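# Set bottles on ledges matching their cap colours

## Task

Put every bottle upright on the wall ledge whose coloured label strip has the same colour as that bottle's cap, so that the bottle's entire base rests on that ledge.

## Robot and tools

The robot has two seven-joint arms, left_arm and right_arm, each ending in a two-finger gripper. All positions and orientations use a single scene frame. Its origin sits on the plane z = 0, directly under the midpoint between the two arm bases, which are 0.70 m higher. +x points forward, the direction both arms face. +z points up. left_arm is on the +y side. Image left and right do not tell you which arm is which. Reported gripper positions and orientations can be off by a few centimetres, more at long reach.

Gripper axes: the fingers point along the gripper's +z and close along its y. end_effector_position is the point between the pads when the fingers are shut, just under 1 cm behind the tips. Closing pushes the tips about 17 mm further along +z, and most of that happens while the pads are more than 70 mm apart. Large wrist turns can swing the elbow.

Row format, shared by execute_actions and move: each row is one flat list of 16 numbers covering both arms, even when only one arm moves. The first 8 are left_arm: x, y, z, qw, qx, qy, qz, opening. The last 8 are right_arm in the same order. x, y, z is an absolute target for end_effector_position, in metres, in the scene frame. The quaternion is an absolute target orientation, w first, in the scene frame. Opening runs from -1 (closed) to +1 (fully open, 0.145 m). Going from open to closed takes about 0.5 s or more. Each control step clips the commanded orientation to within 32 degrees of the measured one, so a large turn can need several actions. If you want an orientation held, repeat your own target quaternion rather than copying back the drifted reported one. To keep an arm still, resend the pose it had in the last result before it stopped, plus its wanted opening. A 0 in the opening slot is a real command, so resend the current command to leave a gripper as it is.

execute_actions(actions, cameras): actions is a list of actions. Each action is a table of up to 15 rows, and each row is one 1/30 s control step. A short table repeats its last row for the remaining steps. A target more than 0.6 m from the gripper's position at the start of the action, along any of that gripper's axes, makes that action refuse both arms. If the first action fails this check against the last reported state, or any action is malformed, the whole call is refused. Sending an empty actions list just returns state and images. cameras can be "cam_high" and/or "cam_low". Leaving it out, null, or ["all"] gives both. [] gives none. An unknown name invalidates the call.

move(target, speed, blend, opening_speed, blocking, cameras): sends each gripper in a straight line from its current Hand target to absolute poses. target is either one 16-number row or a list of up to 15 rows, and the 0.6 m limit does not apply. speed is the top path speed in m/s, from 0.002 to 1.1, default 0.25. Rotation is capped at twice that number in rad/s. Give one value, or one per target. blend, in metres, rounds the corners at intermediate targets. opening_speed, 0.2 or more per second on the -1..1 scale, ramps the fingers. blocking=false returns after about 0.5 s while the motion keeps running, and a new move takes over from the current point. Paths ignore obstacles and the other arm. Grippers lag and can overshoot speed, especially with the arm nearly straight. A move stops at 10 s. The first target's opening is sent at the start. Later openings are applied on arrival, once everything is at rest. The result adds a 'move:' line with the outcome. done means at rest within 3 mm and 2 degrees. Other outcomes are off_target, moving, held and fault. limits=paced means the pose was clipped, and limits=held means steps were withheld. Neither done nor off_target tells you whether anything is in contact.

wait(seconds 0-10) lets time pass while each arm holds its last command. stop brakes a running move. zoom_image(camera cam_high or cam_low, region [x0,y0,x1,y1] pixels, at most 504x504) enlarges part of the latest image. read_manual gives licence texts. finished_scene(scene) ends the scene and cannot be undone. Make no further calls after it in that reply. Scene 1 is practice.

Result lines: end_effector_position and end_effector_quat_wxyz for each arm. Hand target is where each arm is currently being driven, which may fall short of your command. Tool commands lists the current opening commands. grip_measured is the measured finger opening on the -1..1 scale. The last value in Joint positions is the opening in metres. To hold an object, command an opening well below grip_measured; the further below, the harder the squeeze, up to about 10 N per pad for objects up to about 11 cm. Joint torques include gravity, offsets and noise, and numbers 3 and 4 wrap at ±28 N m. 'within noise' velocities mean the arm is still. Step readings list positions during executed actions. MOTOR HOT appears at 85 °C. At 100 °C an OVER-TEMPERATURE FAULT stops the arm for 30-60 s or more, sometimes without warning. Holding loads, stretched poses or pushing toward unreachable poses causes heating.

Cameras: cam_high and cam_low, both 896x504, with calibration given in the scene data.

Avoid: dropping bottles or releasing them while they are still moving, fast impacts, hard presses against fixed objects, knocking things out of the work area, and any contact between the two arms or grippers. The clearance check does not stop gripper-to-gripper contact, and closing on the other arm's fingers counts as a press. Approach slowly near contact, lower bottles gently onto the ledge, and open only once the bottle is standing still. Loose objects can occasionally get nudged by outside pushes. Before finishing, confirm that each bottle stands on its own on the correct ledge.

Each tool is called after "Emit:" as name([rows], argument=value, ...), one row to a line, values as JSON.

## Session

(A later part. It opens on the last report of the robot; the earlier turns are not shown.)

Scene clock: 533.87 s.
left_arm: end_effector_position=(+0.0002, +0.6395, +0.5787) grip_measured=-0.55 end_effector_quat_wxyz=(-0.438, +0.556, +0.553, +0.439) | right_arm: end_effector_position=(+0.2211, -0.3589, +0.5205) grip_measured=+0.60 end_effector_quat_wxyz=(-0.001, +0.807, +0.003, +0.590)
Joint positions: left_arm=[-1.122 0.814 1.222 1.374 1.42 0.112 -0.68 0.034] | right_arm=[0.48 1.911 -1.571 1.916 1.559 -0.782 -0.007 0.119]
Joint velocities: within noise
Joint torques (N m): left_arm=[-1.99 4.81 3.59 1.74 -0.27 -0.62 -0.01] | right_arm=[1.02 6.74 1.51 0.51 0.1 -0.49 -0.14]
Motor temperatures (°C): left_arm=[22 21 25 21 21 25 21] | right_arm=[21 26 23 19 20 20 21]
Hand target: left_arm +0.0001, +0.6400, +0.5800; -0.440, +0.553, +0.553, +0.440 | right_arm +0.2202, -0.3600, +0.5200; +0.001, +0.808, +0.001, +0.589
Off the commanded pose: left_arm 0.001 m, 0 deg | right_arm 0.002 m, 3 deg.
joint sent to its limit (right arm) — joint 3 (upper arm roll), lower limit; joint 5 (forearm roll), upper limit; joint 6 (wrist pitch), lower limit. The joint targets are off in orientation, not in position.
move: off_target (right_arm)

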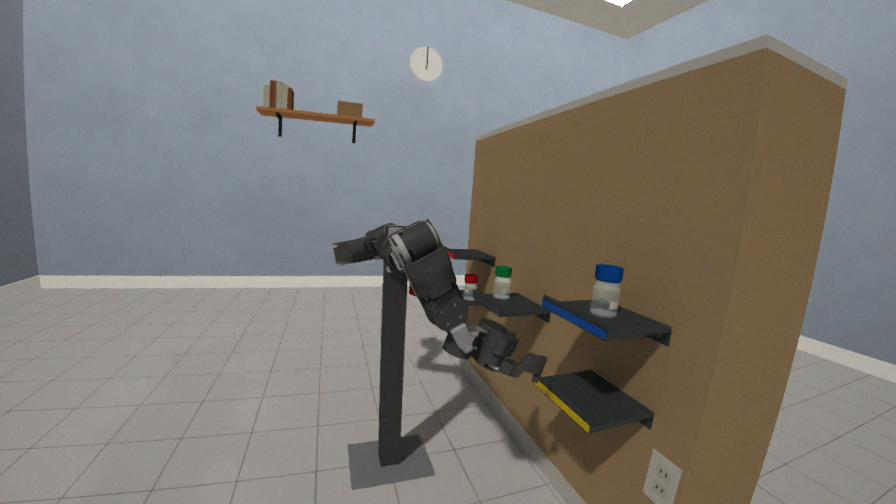

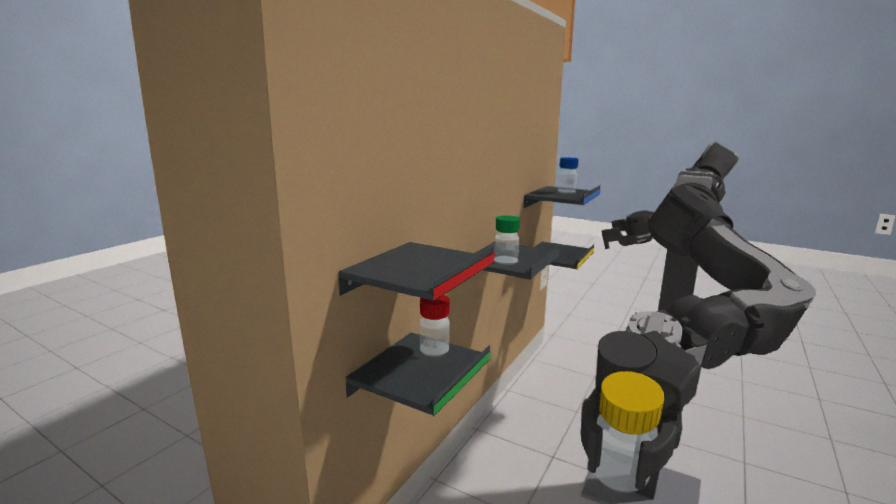

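Emit:
move([
  [0.0,0.51,0.32,-0.2706,0.6533,0.6533,0.2706,-1,0.22,-0.36,0.52,0,0.7933,0,0.6087,0.6],
  [0.27,0.32,0.28,-0.0991,0.8924,0.2391,0.3697,-1,0.22,-0.36,0.52,0,0.7933,0,0.6087,0.6],
], speed=0.3)

Scene clock: 546.67 s.
left_arm: end_effector_position=(+0.2705, +0.3202, +0.2809) grip_measured=-0.55 end_effector_quat_wxyz=(-0.099, +0.892, +0.241, +0.370) | right_arm: end_effector_position=(+0.2211, -0.3589, +0.5205) grip_measured=+0.60 end_effector_quat_wxyz=(-0.001, +0.807, +0.003, +0.590)
Joint positions: left_arm=[-0.059 0.566 -0.324 1.175 1.015 0.123 -0.481 0.034] | right_arm=[0.48 1.911 -1.571 1.916 1.559 -0.782 -0.007 0.119]
Joint velocities: within noise
Joint torques (N m): left_arm=[3.94 4.29 0.9 3.34 -0.13 -0.53 0.22] | right_arm=[0.83 6.84 1.46 0.51 0.11 -0.49 -0.12]
Motor temperatures (°C): left_arm=[22 22 25 21 21 25 21] | right_arm=[21 26 23 19 20 20 21]
Hand target: left_arm +0.2700, +0.3201, +0.2800; -0.099, +0.892, +0.239, +0.370 | right_arm +0.2202, -0.3600, +0.5200; +0.001, +0.808, +0.001, +0.589
Off the commanded pose: left_arm 0.001 m, 0 deg | right_arm 0.002 m, 3 deg.
joint sent to its limit (right arm) — joint 3 (upper arm roll), lower limit; joint 5 (forearm roll), upper limit; joint 6 (wrist pitch), lower limit. The joint targets are off in orientation, not in position.
move: off_target (right_arm)

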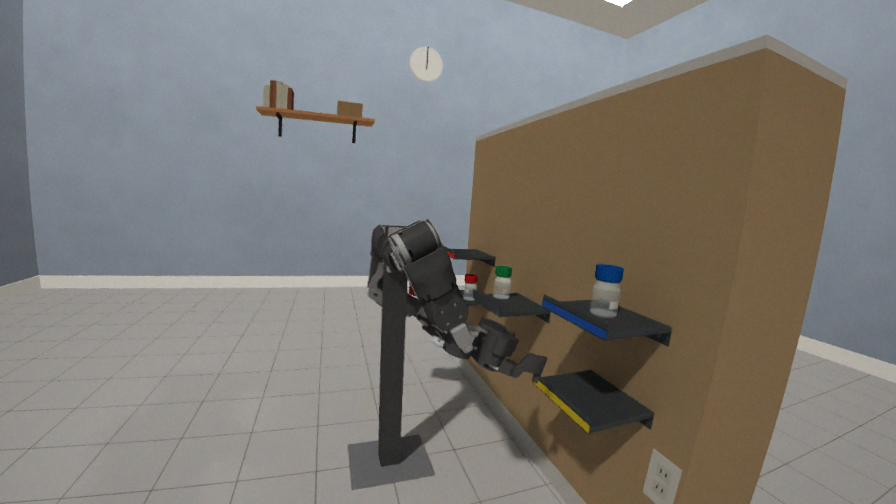

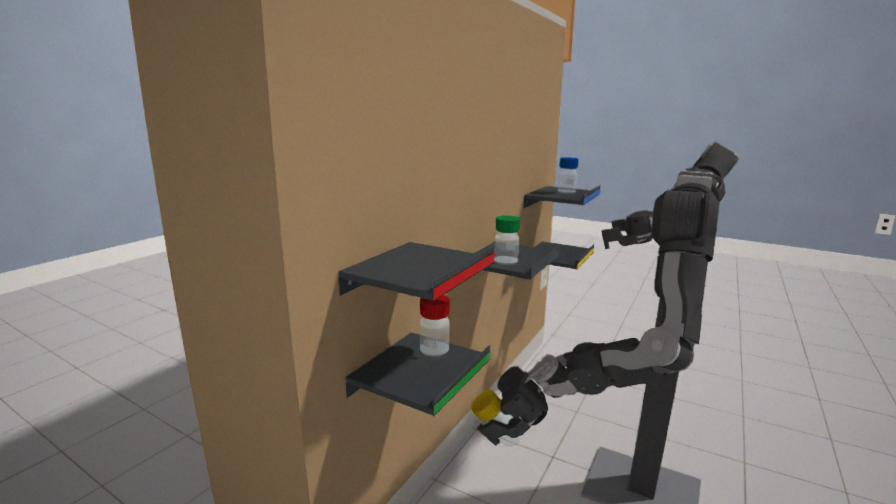

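Emit:
move([
  [0.21,0.18,0.45,0.1081,0.7707,-0.1359,0.613,-1,0.22,-0.36,0.52,0,0.7933,0,0.6087,0.6],
  [0.24,0.0,0.68,0.2382,0.723,-0.2995,0.5751,-1,0.22,-0.36,0.52,0,0.7933,0,0.6087,0.6],
  [0.36,-0.09,0.68,0.2382,0.723,-0.2995,0.5751,-1,0.22,-0.36,0.52,0,0.7933,0,0.6087,0.6],
], speed=0.25)

Emit:
zoom_image(camera="cam_low", region=[440, 140, 620, 290])

Emit:
zoom_image(camera="cam_high", region=[430, 200, 600, 350])

Scene clock: 565.20 s.
left_arm: end_effector_position=(+0.3606, -0.0889, +0.6787) grip_measured=-0.55 end_effector_quat_wxyz=(+0.235, +0.726, -0.300, +0.573) | right_arm: end_effector_position=(+0.2211, -0.3589, +0.5205) grip_measured=+0.60 end_effector_quat_wxyz=(-0.001, +0.807, +0.003, +0.590)
Joint positions: left_arm=[1.159 0.23 -0.985 1.74 1.354 0.713 -0.597 0.034] | right_arm=[0.48 1.911 -1.571 1.916 1.559 -0.782 -0.007 0.119]
Joint velocities: within noise
Joint torques (N m): left_arm=[9.16 -0.99 2.81 2.17 -0.24 -0.8 0.21] | right_arm=[0.99 6.79 1.5 0.5 0.13 -0.49 -0.12]
Motor temperatures (°C): left_arm=[22 22 25 21 21 25 21] | right_arm=[21 26 22 19 20 20 21]
Hand target: left_arm +0.3600, -0.0900, +0.6800; +0.238, +0.723, -0.299, +0.575 | right_arm +0.2202, -0.3600, +0.5200; +0.001, +0.808, +0.001, +0.589
Off the commanded pose: left_arm 0.002 m, 1 deg | right_arm 0.002 m, 3 deg.
joint sent to its limit (right arm) — joint 3 (upper arm roll), lower limit; joint 5 (forearm roll), upper limit; joint 6 (wrist pitch), lower limit. The joint targets are off in orientation, not in position.
move: off_target (right_arm)

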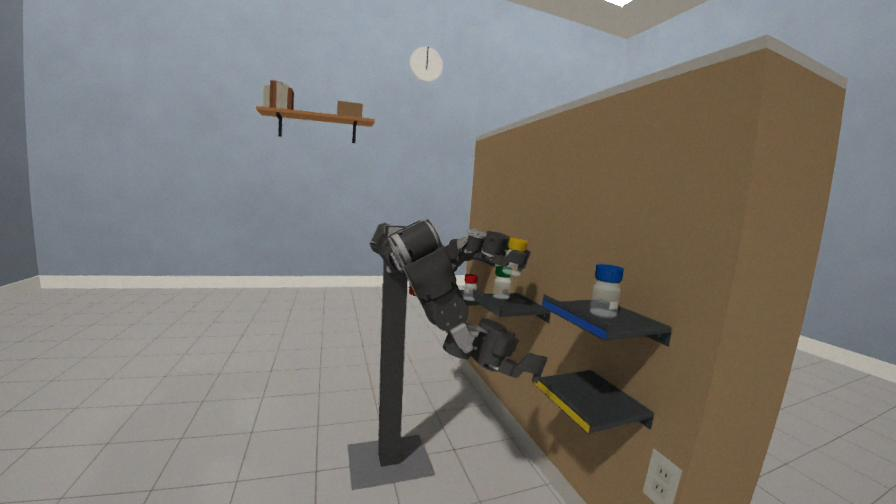

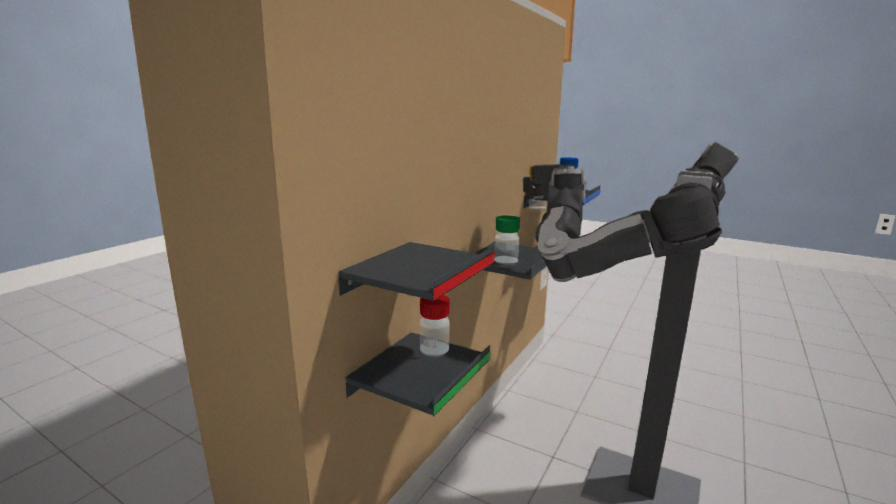

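Scaled by 2.800 from the camera's 896x504 image, which has a finer 1280x720 frame.

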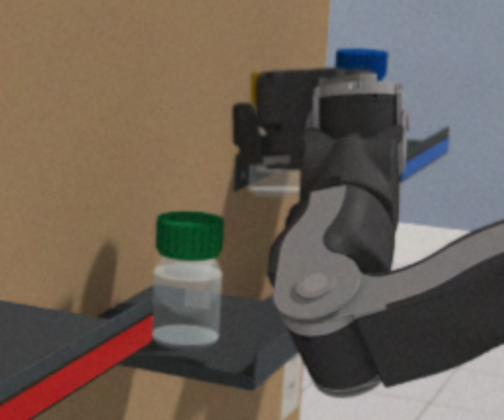

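Scaled by 2.965 from the camera's 896x504 image, which has a finer 1280x720 frame.

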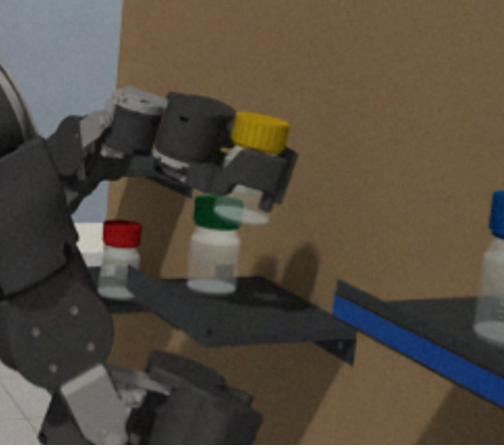

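Emit:
move([
  [0.37,-0.085,0.63,0.2561,0.6866,-0.2844,0.6182,-1,0.22,-0.36,0.52,0,0.7933,0,0.6087,0.6],
], speed=0.12)

Emit:
zoom_image(camera="cam_low", region=[440, 140, 620, 290])

Emit:
zoom_image(camera="cam_high", region=[460, 220, 580, 340])

Scene clock: 583.67 s.
left_arm: end_effector_position=(+0.3700, -0.0844, +0.6280) grip_measured=-0.55 end_effector_quat_wxyz=(+0.253, +0.690, -0.285, +0.615) | right_arm: end_effector_position=(+0.2211, -0.3589, +0.5205) grip_measured=+0.60 end_effector_quat_wxyz=(-0.001, +0.807, +0.003, +0.590)
Joint positions: left_arm=[1 0.311 -1.107 1.7 1.091 0.404 -0.413 0.034] | right_arm=[0.48 1.911 -1.571 1.916 1.559 -0.782 -0.007 0.119]
Joint velocities: within noise
Joint torques (N m): left_arm=[9.11 -0.96 3.08 2.67 -0.17 -0.9 0.22] | right_arm=[0.94 6.82 1.43 0.43 0.14 -0.49 -0.13]
Motor temperatures (°C): left_arm=[25 21 25 21 21 26 21] | right_arm=[21 26 22 19 20 21 21]
Hand target: left_arm +0.3700, -0.0850, +0.6299; +0.256, +0.687, -0.284, +0.618 | right_arm +0.2202, -0.3600, +0.5200; +0.001, +0.808, +0.001, +0.589
Off the commanded pose: left_arm 0.002 m, 1 deg | right_arm 0.002 m, 3 deg.
joint sent to its limit (right arm) — joint 3 (upper arm roll), lower limit; joint 5 (forearm roll), upper limit; joint 6 (wrist pitch), lower limit. The joint targets are off in orientation, not in position.
move: off_target (right_arm)

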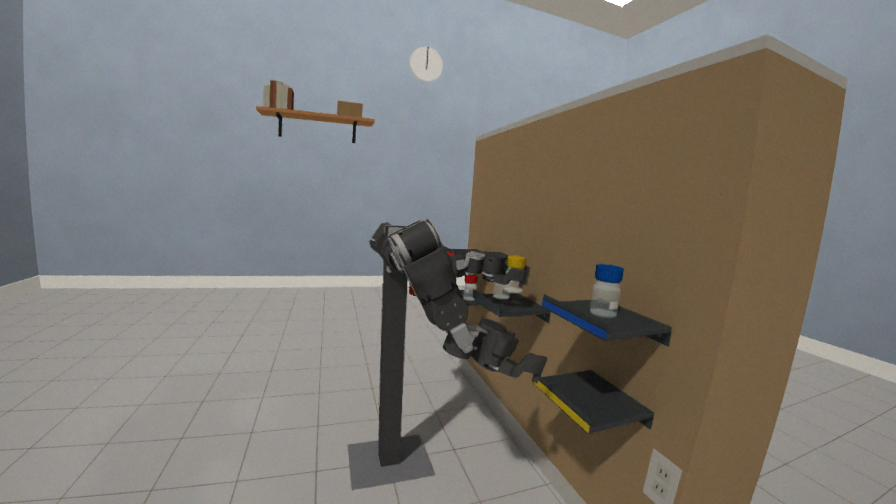

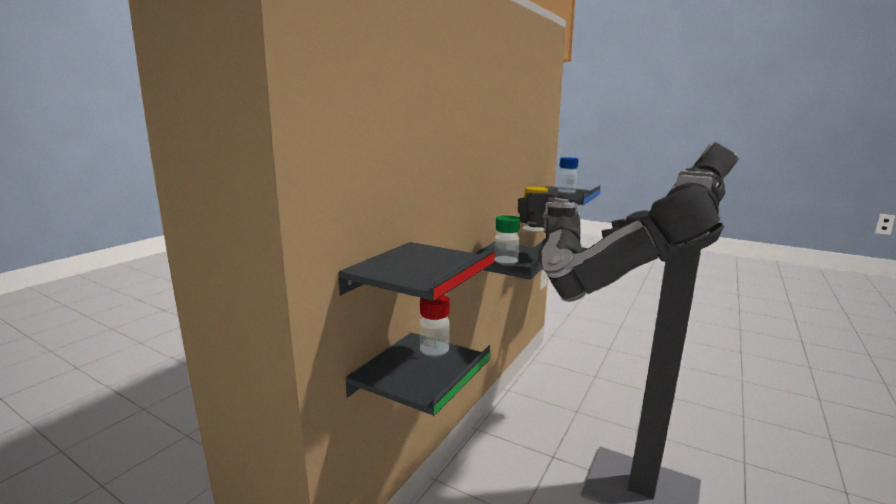

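Scaled by 2.800 from the camera's 896x504 image, which has a finer 1280x720 frame.

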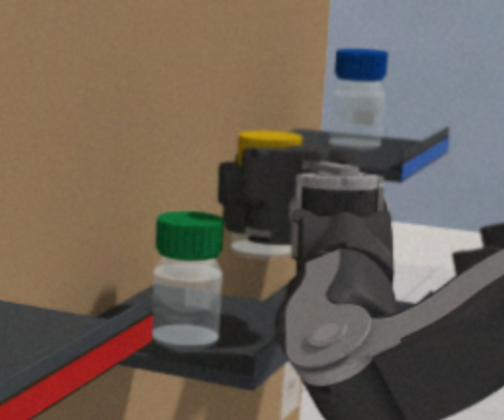

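Scaled by 4.200 from the camera's 896x504 image, which has a finer 1280x720 frame.

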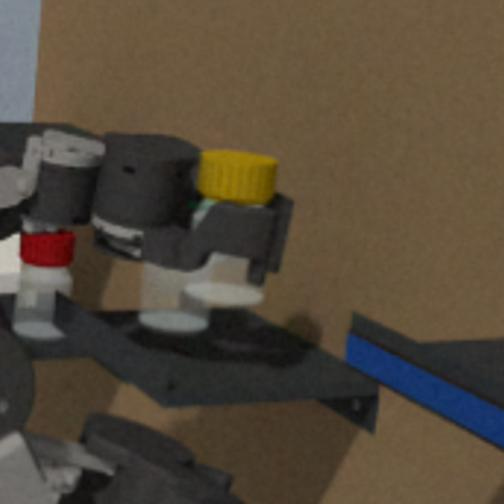

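Emit:
move([
  [0.385,-0.072,0.585,0.2561,0.6866,-0.2844,0.6182,-1,0.22,-0.36,0.52,0,0.7933,0,0.6087,0.6],
], speed=0.08)

Emit:
zoom_image(camera="cam_low", region=[440, 140, 620, 290])

Emit:
zoom_image(camera="cam_high", region=[460, 220, 580, 340])

Scene clock: 601.00 s.
left_arm: end_effector_position=(+0.3852, -0.0714, +0.5846) grip_measured=-0.55 end_effector_quat_wxyz=(+0.254, +0.689, -0.285, +0.616) | right_arm: end_effector_position=(+0.2211, -0.3589, +0.5205) grip_measured=+0.60 end_effector_quat_wxyz=(-0.001, +0.807, +0.003, +0.590)
Joint positions: left_arm=[0.927 0.351 -1.155 1.581 0.998 0.248 -0.281 0.034] | right_arm=[0.48 1.911 -1.571 1.916 1.559 -0.782 -0.007 0.119]
Joint velocities: within noise
Joint torques (N m): left_arm=[8.72 -0.8 2.78 2.97 -0.11 -0.93 0.19] | right_arm=[0.86 6.87 1.62 0.59 0.13 -0.49 -0.15]
Motor temperatures (°C): left_arm=[26 21 25 21 21 26 21] | right_arm=[21 26 22 19 20 21 21]
Hand target: left_arm +0.3850, -0.0720, +0.5851; +0.256, +0.687, -0.284, +0.618 | right_arm +0.2202, -0.3600, +0.5200; +0.001, +0.808, +0.001, +0.589
Off the commanded pose: left_arm 0.001 m, 0 deg | right_arm 0.002 m, 3 deg.
joint sent to its limit (right arm) — joint 3 (upper arm roll), lower limit; joint 5 (forearm roll), upper limit; joint 6 (wrist pitch), lower limit. The joint targets are off in orientation, not in position.
move: off_target (right_arm)

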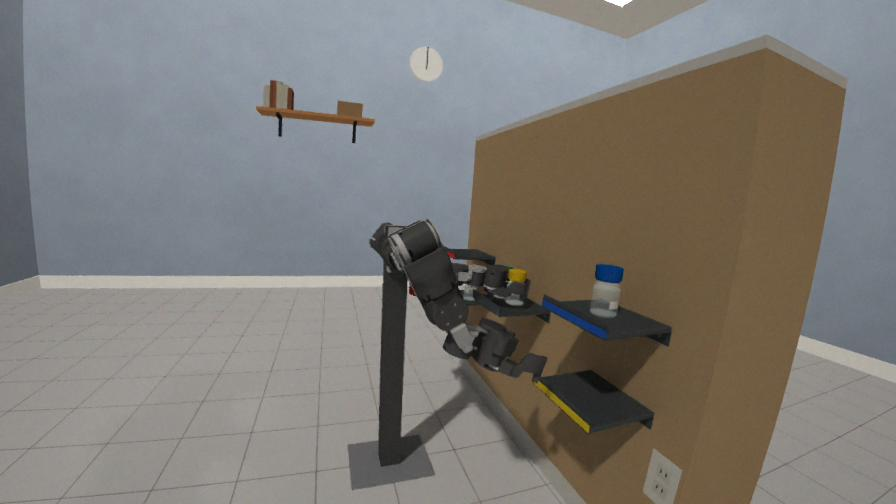

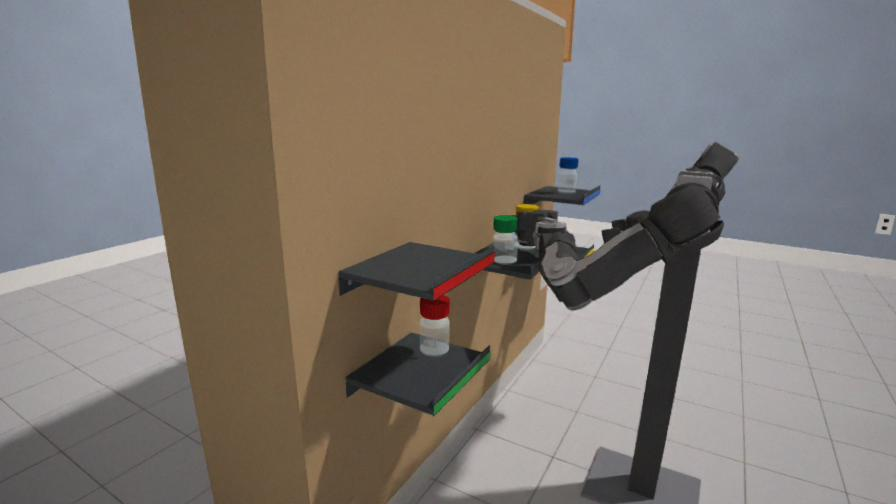

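Scaled by 2.800 from the camera's 896x504 image, which has a finer 1280x720 frame.

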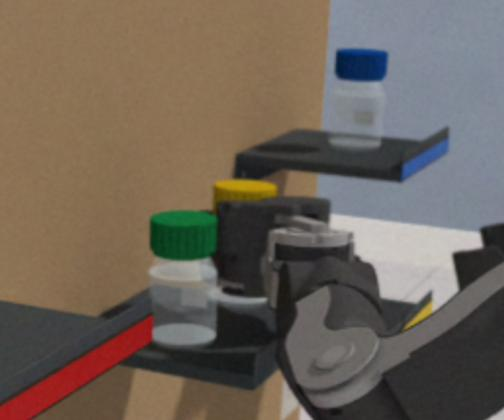

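Scaled by 4.200 from the camera's 896x504 image, which has a finer 1280x720 frame.

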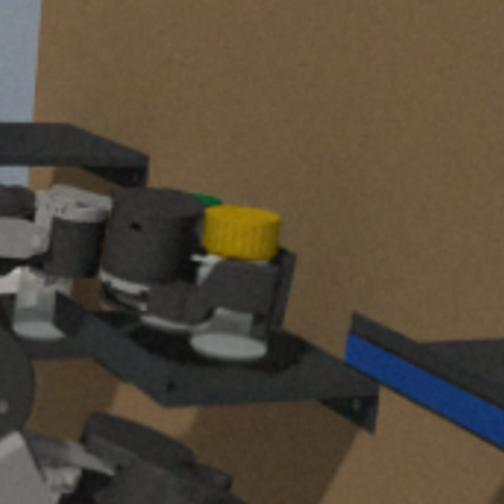

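Emit:
move([
  [0.373,-0.083,0.583,0.2561,0.6866,-0.2844,0.6182,-1,0.22,-0.36,0.52,0,0.7933,0,0.6087,0.6],
  [0.373,-0.083,0.562,0.2561,0.6866,-0.2844,0.6182,-1,0.22,-0.36,0.52,0,0.7933,0,0.6087,0.6],
], speed=0.03)

Emit:
zoom_image(camera="cam_low", region=[480, 180, 600, 290])

Emit:
zoom_image(camera="cam_high", region=[460, 220, 580, 340])

Scene clock: 620.90 s.
left_arm: end_effector_position=(+0.3743, -0.0832, +0.5742) grip_measured=-0.55 end_effector_quat_wxyz=(+0.260, +0.674, -0.278, +0.632) | right_arm: end_effector_position=(+0.2211, -0.3589, +0.5205) grip_measured=+0.60 end_effector_quat_wxyz=(-0.001, +0.807, +0.003, +0.590)
Joint positions: left_arm=[0.876 0.32 -1.193 1.579 0.934 0.163 -0.316 0.034] | right_arm=[0.48 1.911 -1.571 1.916 1.559 -0.782 -0.007 0.119]
Joint velocities: within noise
Joint torques (N m): left_arm=[6.76 -0.41 0.61 1.69 0.17 -0.09 0.19] | right_arm=[1.02 6.95 1.52 0.46 0.13 -0.5 -0.14]
Motor temperatures (°C): left_arm=[26 21 25 21 21 26 21] | right_arm=[21 26 22 19 20 21 21]
Hand target: left_arm +0.3728, -0.0829, +0.5620; +0.256, +0.687, -0.284, +0.618 | right_arm +0.2202, -0.3600, +0.5200; +0.001, +0.808, +0.001, +0.589
Off the commanded pose: left_arm 0.012 m, 2 deg | right_arm 0.002 m, 3 deg.
joint sent to its limit (right arm) — joint 3 (upper arm roll), lower limit; joint 5 (forearm roll), upper limit; joint 6 (wrist pitch), lower limit. The joint targets are off in orientation, not in position.
move: off_target (left_arm, right_arm)

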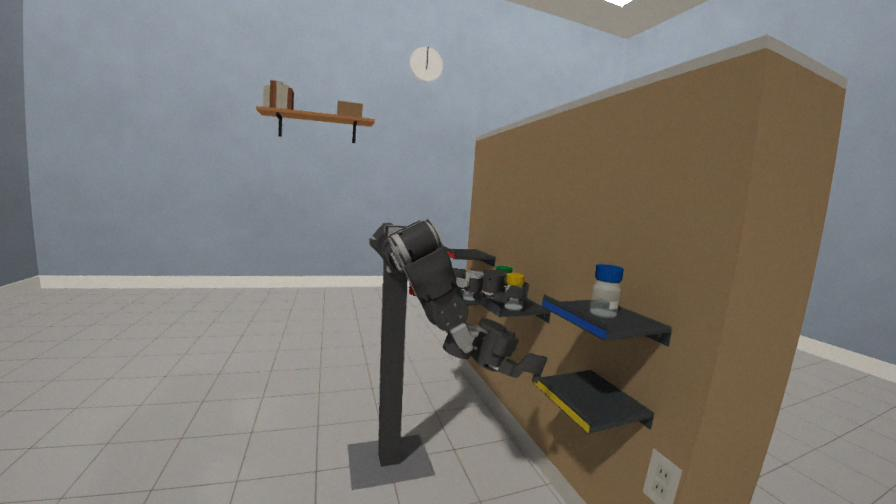

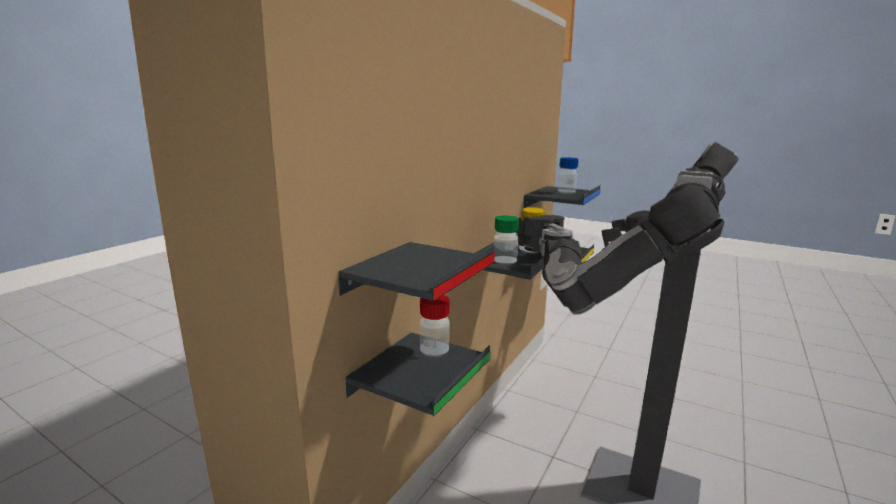

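Scaled by 4.200 from the camera's 896x504 image, which has a finer 1280x720 frame.

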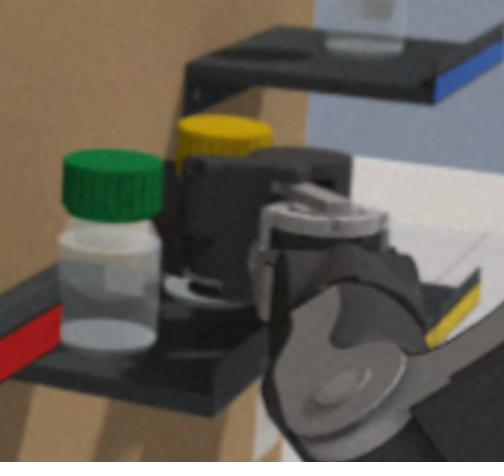

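Scaled by 4.200 from the camera's 896x504 image, which has a finer 1280x720 frame.

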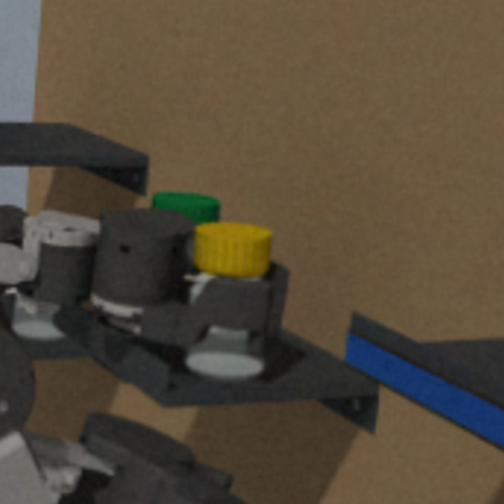

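Emit:
move([
  [0.3735,-0.083,0.573,0.258,0.68,-0.281,0.625,-1,0.22,-0.36,0.52,0,0.7933,0,0.6087,0.6],
  [0.3735,-0.083,0.574,0.258,0.68,-0.281,0.625,0.0,0.22,-0.36,0.52,0,0.7933,0,0.6087,0.6],
  [0.343,-0.06,0.576,0.258,0.68,-0.281,0.625,0.0,0.22,-0.36,0.52,0,0.7933,0,0.6087,0.6],
  [0.23,-0.0,0.585,0.258,0.68,-0.281,0.625,0.0,0.22,-0.36,0.52,0,0.7933,0,0.6087,0.6],
], speed=0.08, opening_speed=1)

Emit:
zoom_image(camera="cam_low", region=[480, 180, 600, 290])

Emit:
zoom_image(camera="cam_high", region=[460, 220, 580, 340])

Scene clock: 647.10 s.
left_arm: end_effector_position=(+0.2301, -0.0001, +0.5854) grip_measured=+0.00 end_effector_quat_wxyz=(+0.258, +0.680, -0.283, +0.625) | right_arm: end_effector_position=(+0.2211, -0.3589, +0.5205) grip_measured=+0.60 end_effector_quat_wxyz=(-0.001, +0.807, +0.003, +0.590)
Joint positions: left_arm=[0.516 0.891 -1.2 2.411 0.83 0.179 -0.57 0.076] | right_arm=[0.48 1.911 -1.571 1.916 1.559 -0.782 -0.007 0.119]
Joint velocities: within noise
Joint torques (N m): left_arm=[3.42 1.23 1.4 4.1 -0.19 -0.64 -0.04] | right_arm=[0.91 6.87 1.43 0.51 0.13 -0.5 -0.13]
Motor temperatures (°C): left_arm=[26 21 24 21 21 25 21] | right_arm=[21 26 22 19 20 21 21]
Hand target: left_arm +0.2300, +0.0000, +0.5851; +0.258, +0.680, -0.281, +0.626 | right_arm +0.2202, -0.3600, +0.5200; +0.001, +0.808, +0.001, +0.589
Off the commanded pose: left_arm 0.000 m, 0 deg | right_arm 0.002 m, 3 deg.
joint sent to its limit (right arm) — joint 3 (upper arm roll), lower limit; joint 5 (forearm roll), upper limit; joint 6 (wrist pitch), lower limit. The joint targets are off in orientation, not in position.
move: off_target (right_arm)

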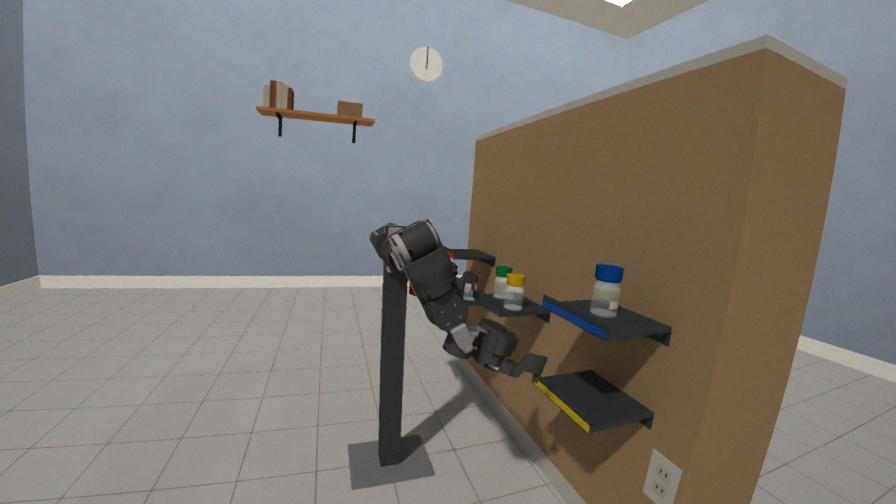

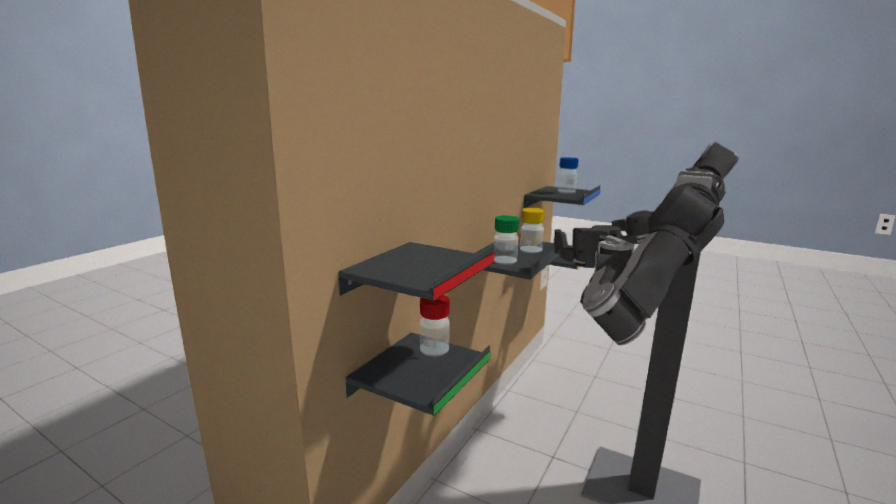

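Scaled by 4.200 from the camera's 896x504 image, which has a finer 1280x720 frame.

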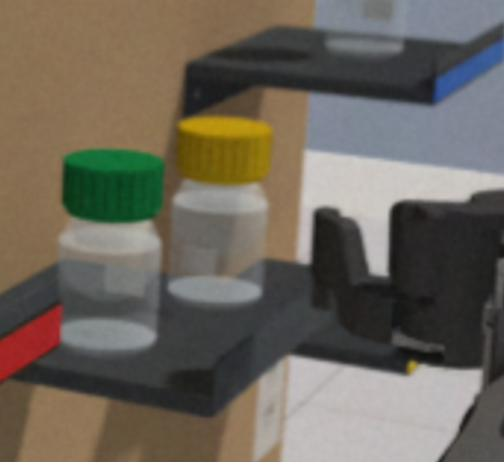

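Scaled by 4.200 from the camera's 896x504 image, which has a finer 1280x720 frame.

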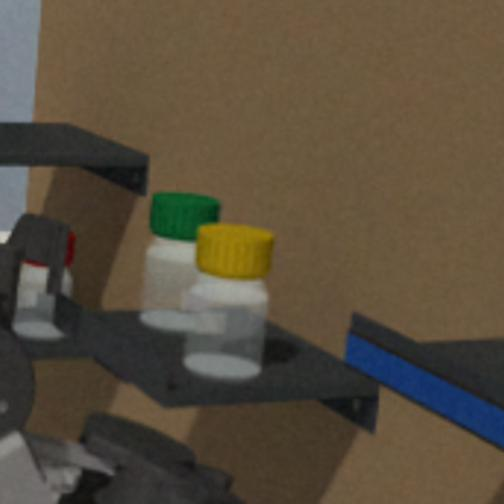

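Emit:
move([
  [0.23,0.1,0.55,0.1081,0.7707,-0.1359,0.613,1,0.2,-0.36,0.36,0.0991,0.8924,-0.2391,0.3697,1],
  [0.23,0.25,0.5,0,0.7432,0,0.6691,1,0.27,-0.31,0.28,0.0991,0.8924,-0.2391,0.3697,1],
  [0.27,0.322,0.477,0,0.7432,0,0.6691,1,0.21,-0.18,0.45,-0.1081,0.7707,0.1359,0.613,1],
  [0.3,0.322,0.477,0,0.7432,0,0.6691,1,0.25,-0.173,0.595,-0.1732,0.7179,0.1923,0.6463,1],
], speed=0.25)

Emit:
zoom_image(camera="cam_low", region=[380, 180, 620, 400])

Emit:
zoom_image(camera="cam_high", region=[440, 220, 580, 360])

Scene clock: 695.30 s.
left_arm: end_effector_position=(+0.3008, +0.3230, +0.4798) grip_measured=+1.00 end_effector_quat_wxyz=(-0.002, +0.741, +0.001, +0.672) | right_arm: end_effector_position=(+0.2504, -0.1727, +0.5956) grip_measured=+1.00 end_effector_quat_wxyz=(-0.172, +0.717, +0.193, +0.647)
Joint positions: left_arm=[-0.342 1.265 -0.407 1.645 1.151 -0.601 -0.237 0.145] | right_arm=[-0.22 1.966 -0.633 2.337 1.258 -0.781 -0.292 0.145]
Joint velocities: within noise
Joint torques (N m): left_arm=[3.49 5.21 1.63 1.47 -0.01 -0.52 0.24] | right_arm=[1.99 5.16 1.47 1.02 0.04 -0.53 0.17]
Motor temperatures (°C): left_arm=[23 21 24 22 21 25 21] | right_arm=[21 26 22 19 20 21 21]
Hand target: left_arm +0.3000, +0.3220, +0.4770; +0.000, +0.743, +0.000, +0.669 | right_arm +0.2500, -0.1730, +0.5950; -0.173, +0.718, +0.192, +0.646
Off the commanded pose: left_arm 0.003 m, 0 deg | right_arm 0.001 m, 0 deg.
joint sent to its limit (right arm) — joint 6 (wrist pitch), lower limit. The joint targets still meet the commanded pose.
move: done

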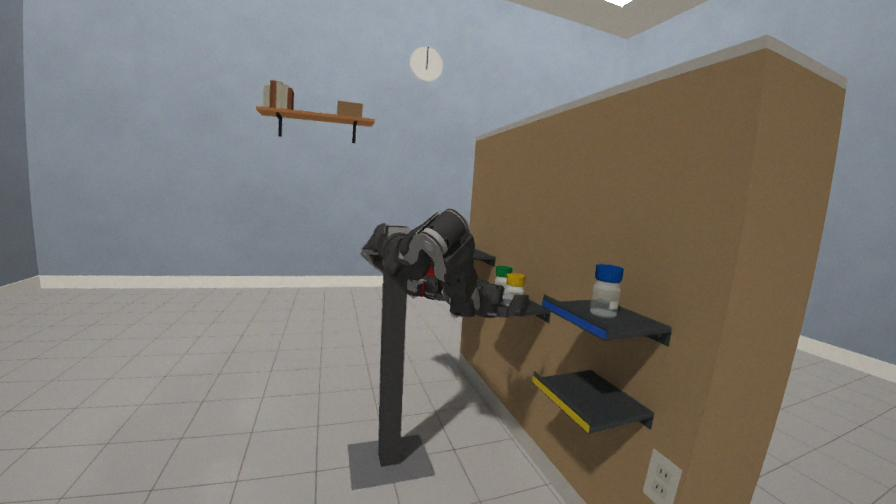

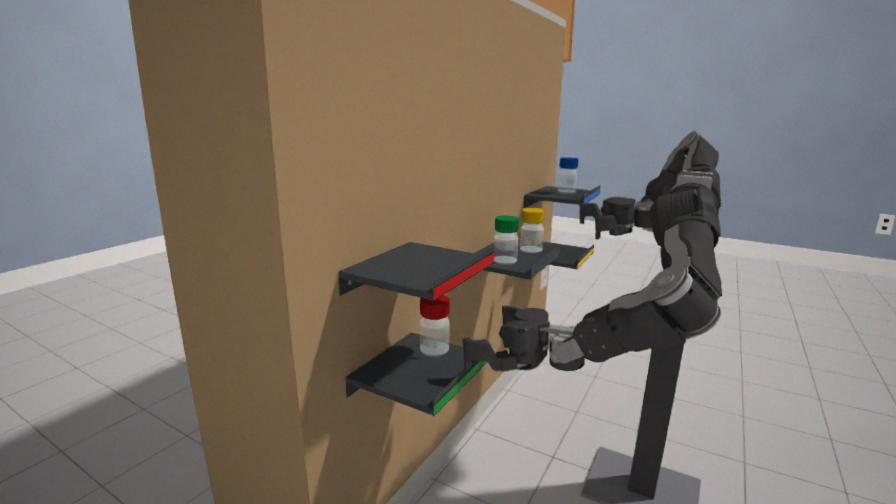

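Scaled by 2.100 from the camera's 896x504 image, which has a finer 1280x720 frame.

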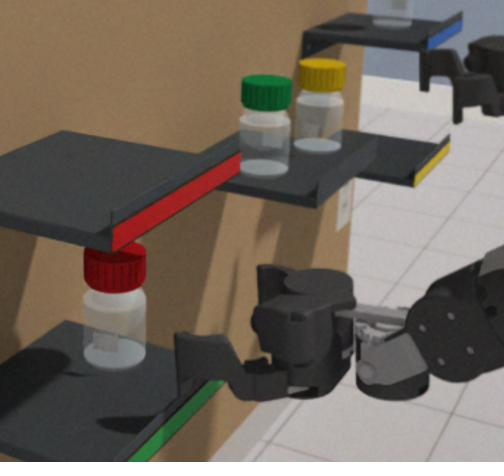

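Scaled by 3.600 from the camera's 896x504 image, which has a finer 1280x720 frame.

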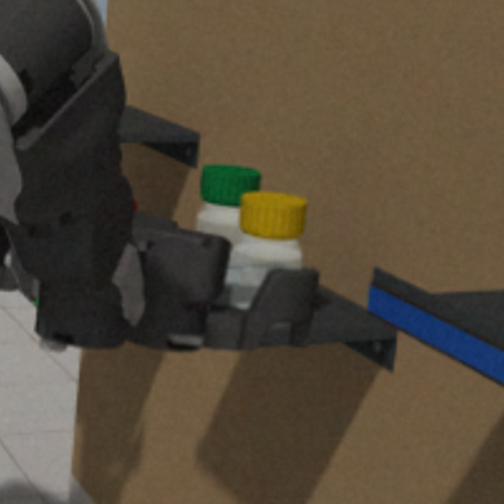

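Emit:
move([
  [0.36,0.322,0.477,0,0.7432,0,0.6691,1,0.33,-0.127,0.593,-0.1732,0.7179,0.1923,0.6463,1],
  [0.404,0.322,0.476,0,0.7432,0,0.6691,1,0.375,-0.101,0.593,-0.1732,0.7179,0.1923,0.6463,1],
], speed=0.1)

Emit:
zoom_image(camera="cam_low", region=[380, 180, 620, 400])

Emit:
zoom_image(camera="cam_high", region=[460, 220, 580, 340])

Scene clock: 708.23 s.
left_arm: end_effector_position=(+0.4047, +0.3231, +0.4796) grip_measured=+1.00 end_effector_quat_wxyz=(-0.001, +0.740, +0.002, +0.673) | right_arm: end_effector_position=(+0.3568, -0.1176, +0.6008) grip_measured=+1.00 end_effector_quat_wxyz=(-0.194, +0.744, +0.250, +0.589)
Joint positions: left_arm=[0.324 0.941 -0.617 1.219 1.059 -0.279 -0.048 0.145] | right_arm=[-1.31 1.998 0.958 1.952 1.558 -0.155 -0.132 0.145]
Joint velocities: within noise
Joint torques (N m): left_arm=[6.24 5.34 1.81 2.02 0.08 -0.52 0.24] | right_arm=[4.5 1.2 5.29 0.38 0.1 -0.29 0.17]
Motor temperatures (°C): left_arm=[23 22 24 22 21 25 21] | right_arm=[21 26 22 19 20 21 21]
Hand target: left_arm +0.4040, +0.3219, +0.4760; +0.000, +0.743, +0.000, +0.669 | right_arm +0.3566, -0.1170, +0.6011; -0.196, +0.744, +0.251, +0.588
Off the commanded pose: left_arm 0.004 m, 1 deg | right_arm 0.026 m, 10 deg.
joint read past its limit (right arm) — joint 2 (shoulder roll), upper limit.
joint sent to its limit (right arm) — joint 1 (shoulder pitch), lower limit; joint 2 (shoulder roll), upper limit; joint 5 (forearm roll), upper limit. The joint targets are off in position and orientation.
move: off_target (left_arm, right_arm)

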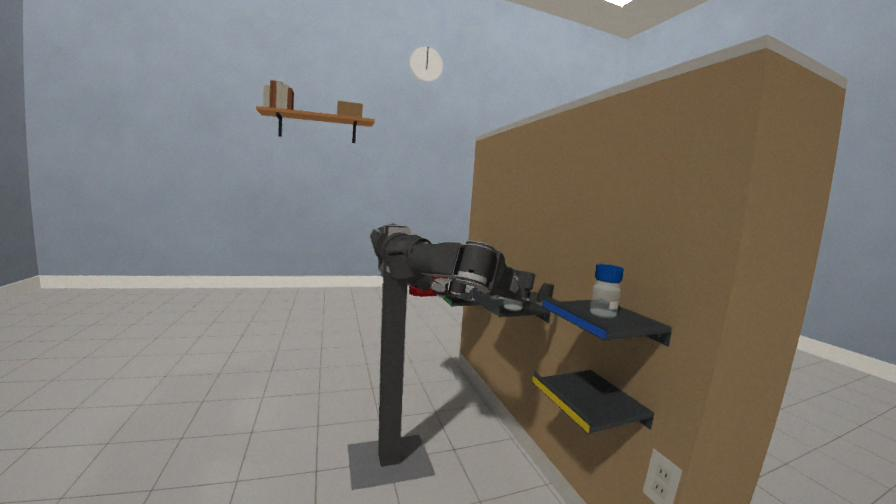

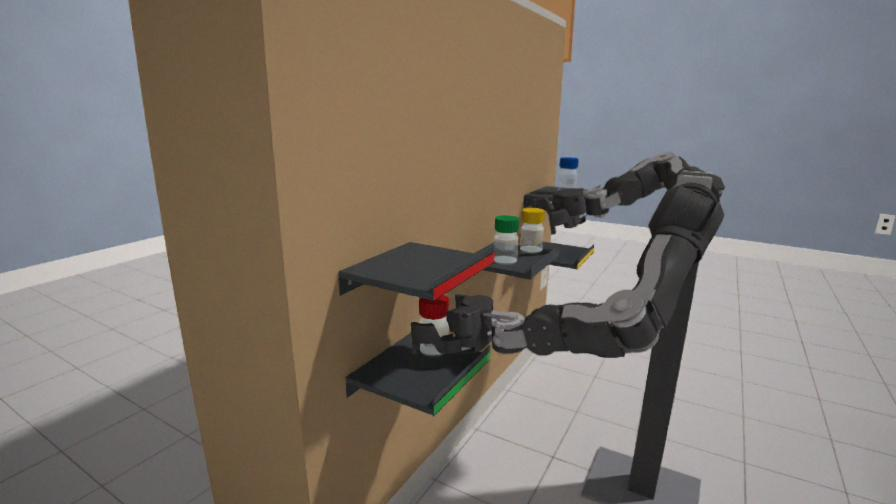

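Scaled by 2.100 from the camera's 896x504 image, which has a finer 1280x720 frame.

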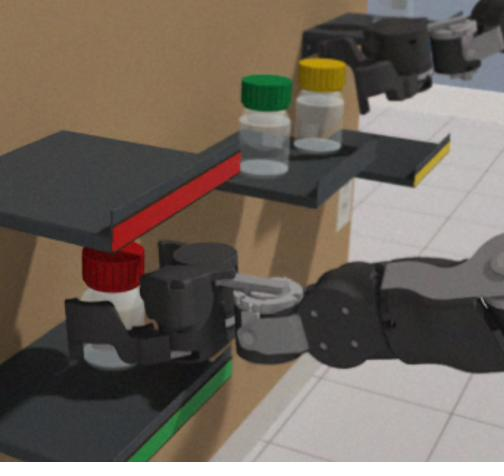

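Scaled by 4.200 from the camera's 896x504 image, which has a finer 1280x720 frame.

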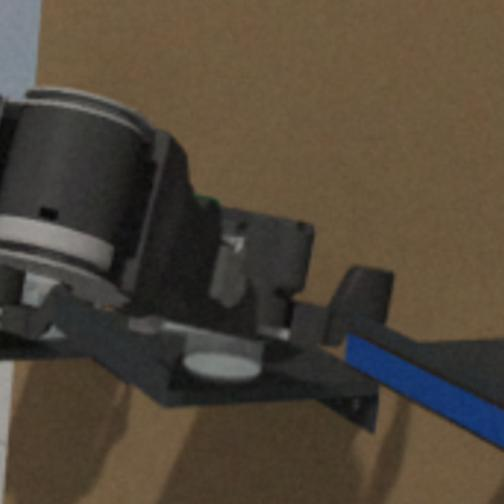

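Emit:
move([
  [0.404,0.322,0.476,0,0.7432,0,0.6691,-1,0.25,-0.175,0.6,-0.1732,0.7179,0.1923,0.6463,1],
  [0.404,0.322,0.476,0,0.7432,0,0.6691,-1,0.15,-0.45,0.5,0.238,0.723,-0.3,0.575,1],
  [0.404,0.322,0.476,0,0.7432,0,0.6691,-1,0.0,-0.62,0.56,0.4402,0.5534,-0.5534,0.4402,1],
], speed=[0.15,0.4,0.4], opening_speed=1.2)

Emit:
zoom_image(camera="cam_low", region=[380, 180, 620, 400])

Scene clock: 733.07 s.
left_arm: end_effector_position=(+0.4046, +0.3235, +0.4789) grip_measured=-0.55 end_effector_quat_wxyz=(-0.002, +0.741, +0.002, +0.672) | right_arm: end_effector_position=(+0.0009, -0.6196, +0.5595) grip_measured=+1.00 end_effector_quat_wxyz=(+0.439, +0.554, -0.551, +0.442)
Joint positions: left_arm=[0.324 0.941 -0.618 1.217 1.058 -0.278 -0.047 0.034] | right_arm=[-1.007 0.712 1.164 1.471 1.304 0.117 -0.71 0.145]
Joint velocities: within noise
Joint torques (N m): left_arm=[6.21 5.29 1.99 2.45 0.1 -0.58 0.19] | right_arm=[-1.81 5.29 4.94 1.72 -0.2 -0.24 -0.14]
Motor temperatures (°C): left_arm=[25 23 24 21 21 25 21] | right_arm=[21 25 24 19 20 20 21]
Hand target: left_arm +0.4040, +0.3219, +0.4760; +0.000, +0.743, +0.000, +0.669 | right_arm -0.0001, -0.6200, +0.5600; +0.440, +0.553, -0.553, +0.440
Off the commanded pose: left_arm 0.003 m, 1 deg | right_arm 0.001 m, 0 deg.
move: done

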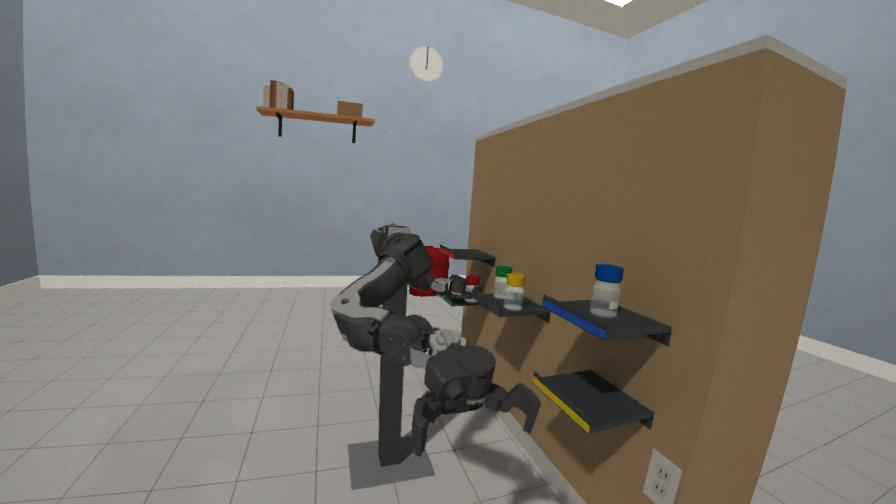

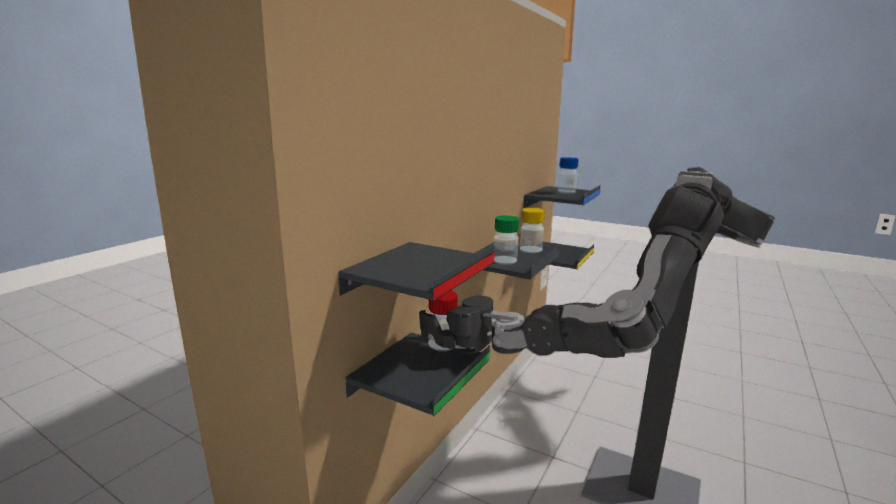

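Scaled by 2.100 from the camera's 896x504 image, which has a finer 1280x720 frame.

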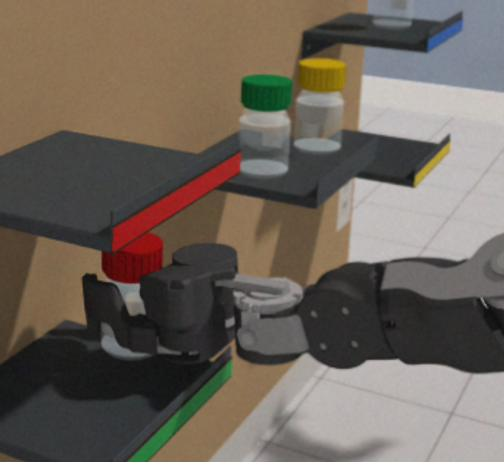

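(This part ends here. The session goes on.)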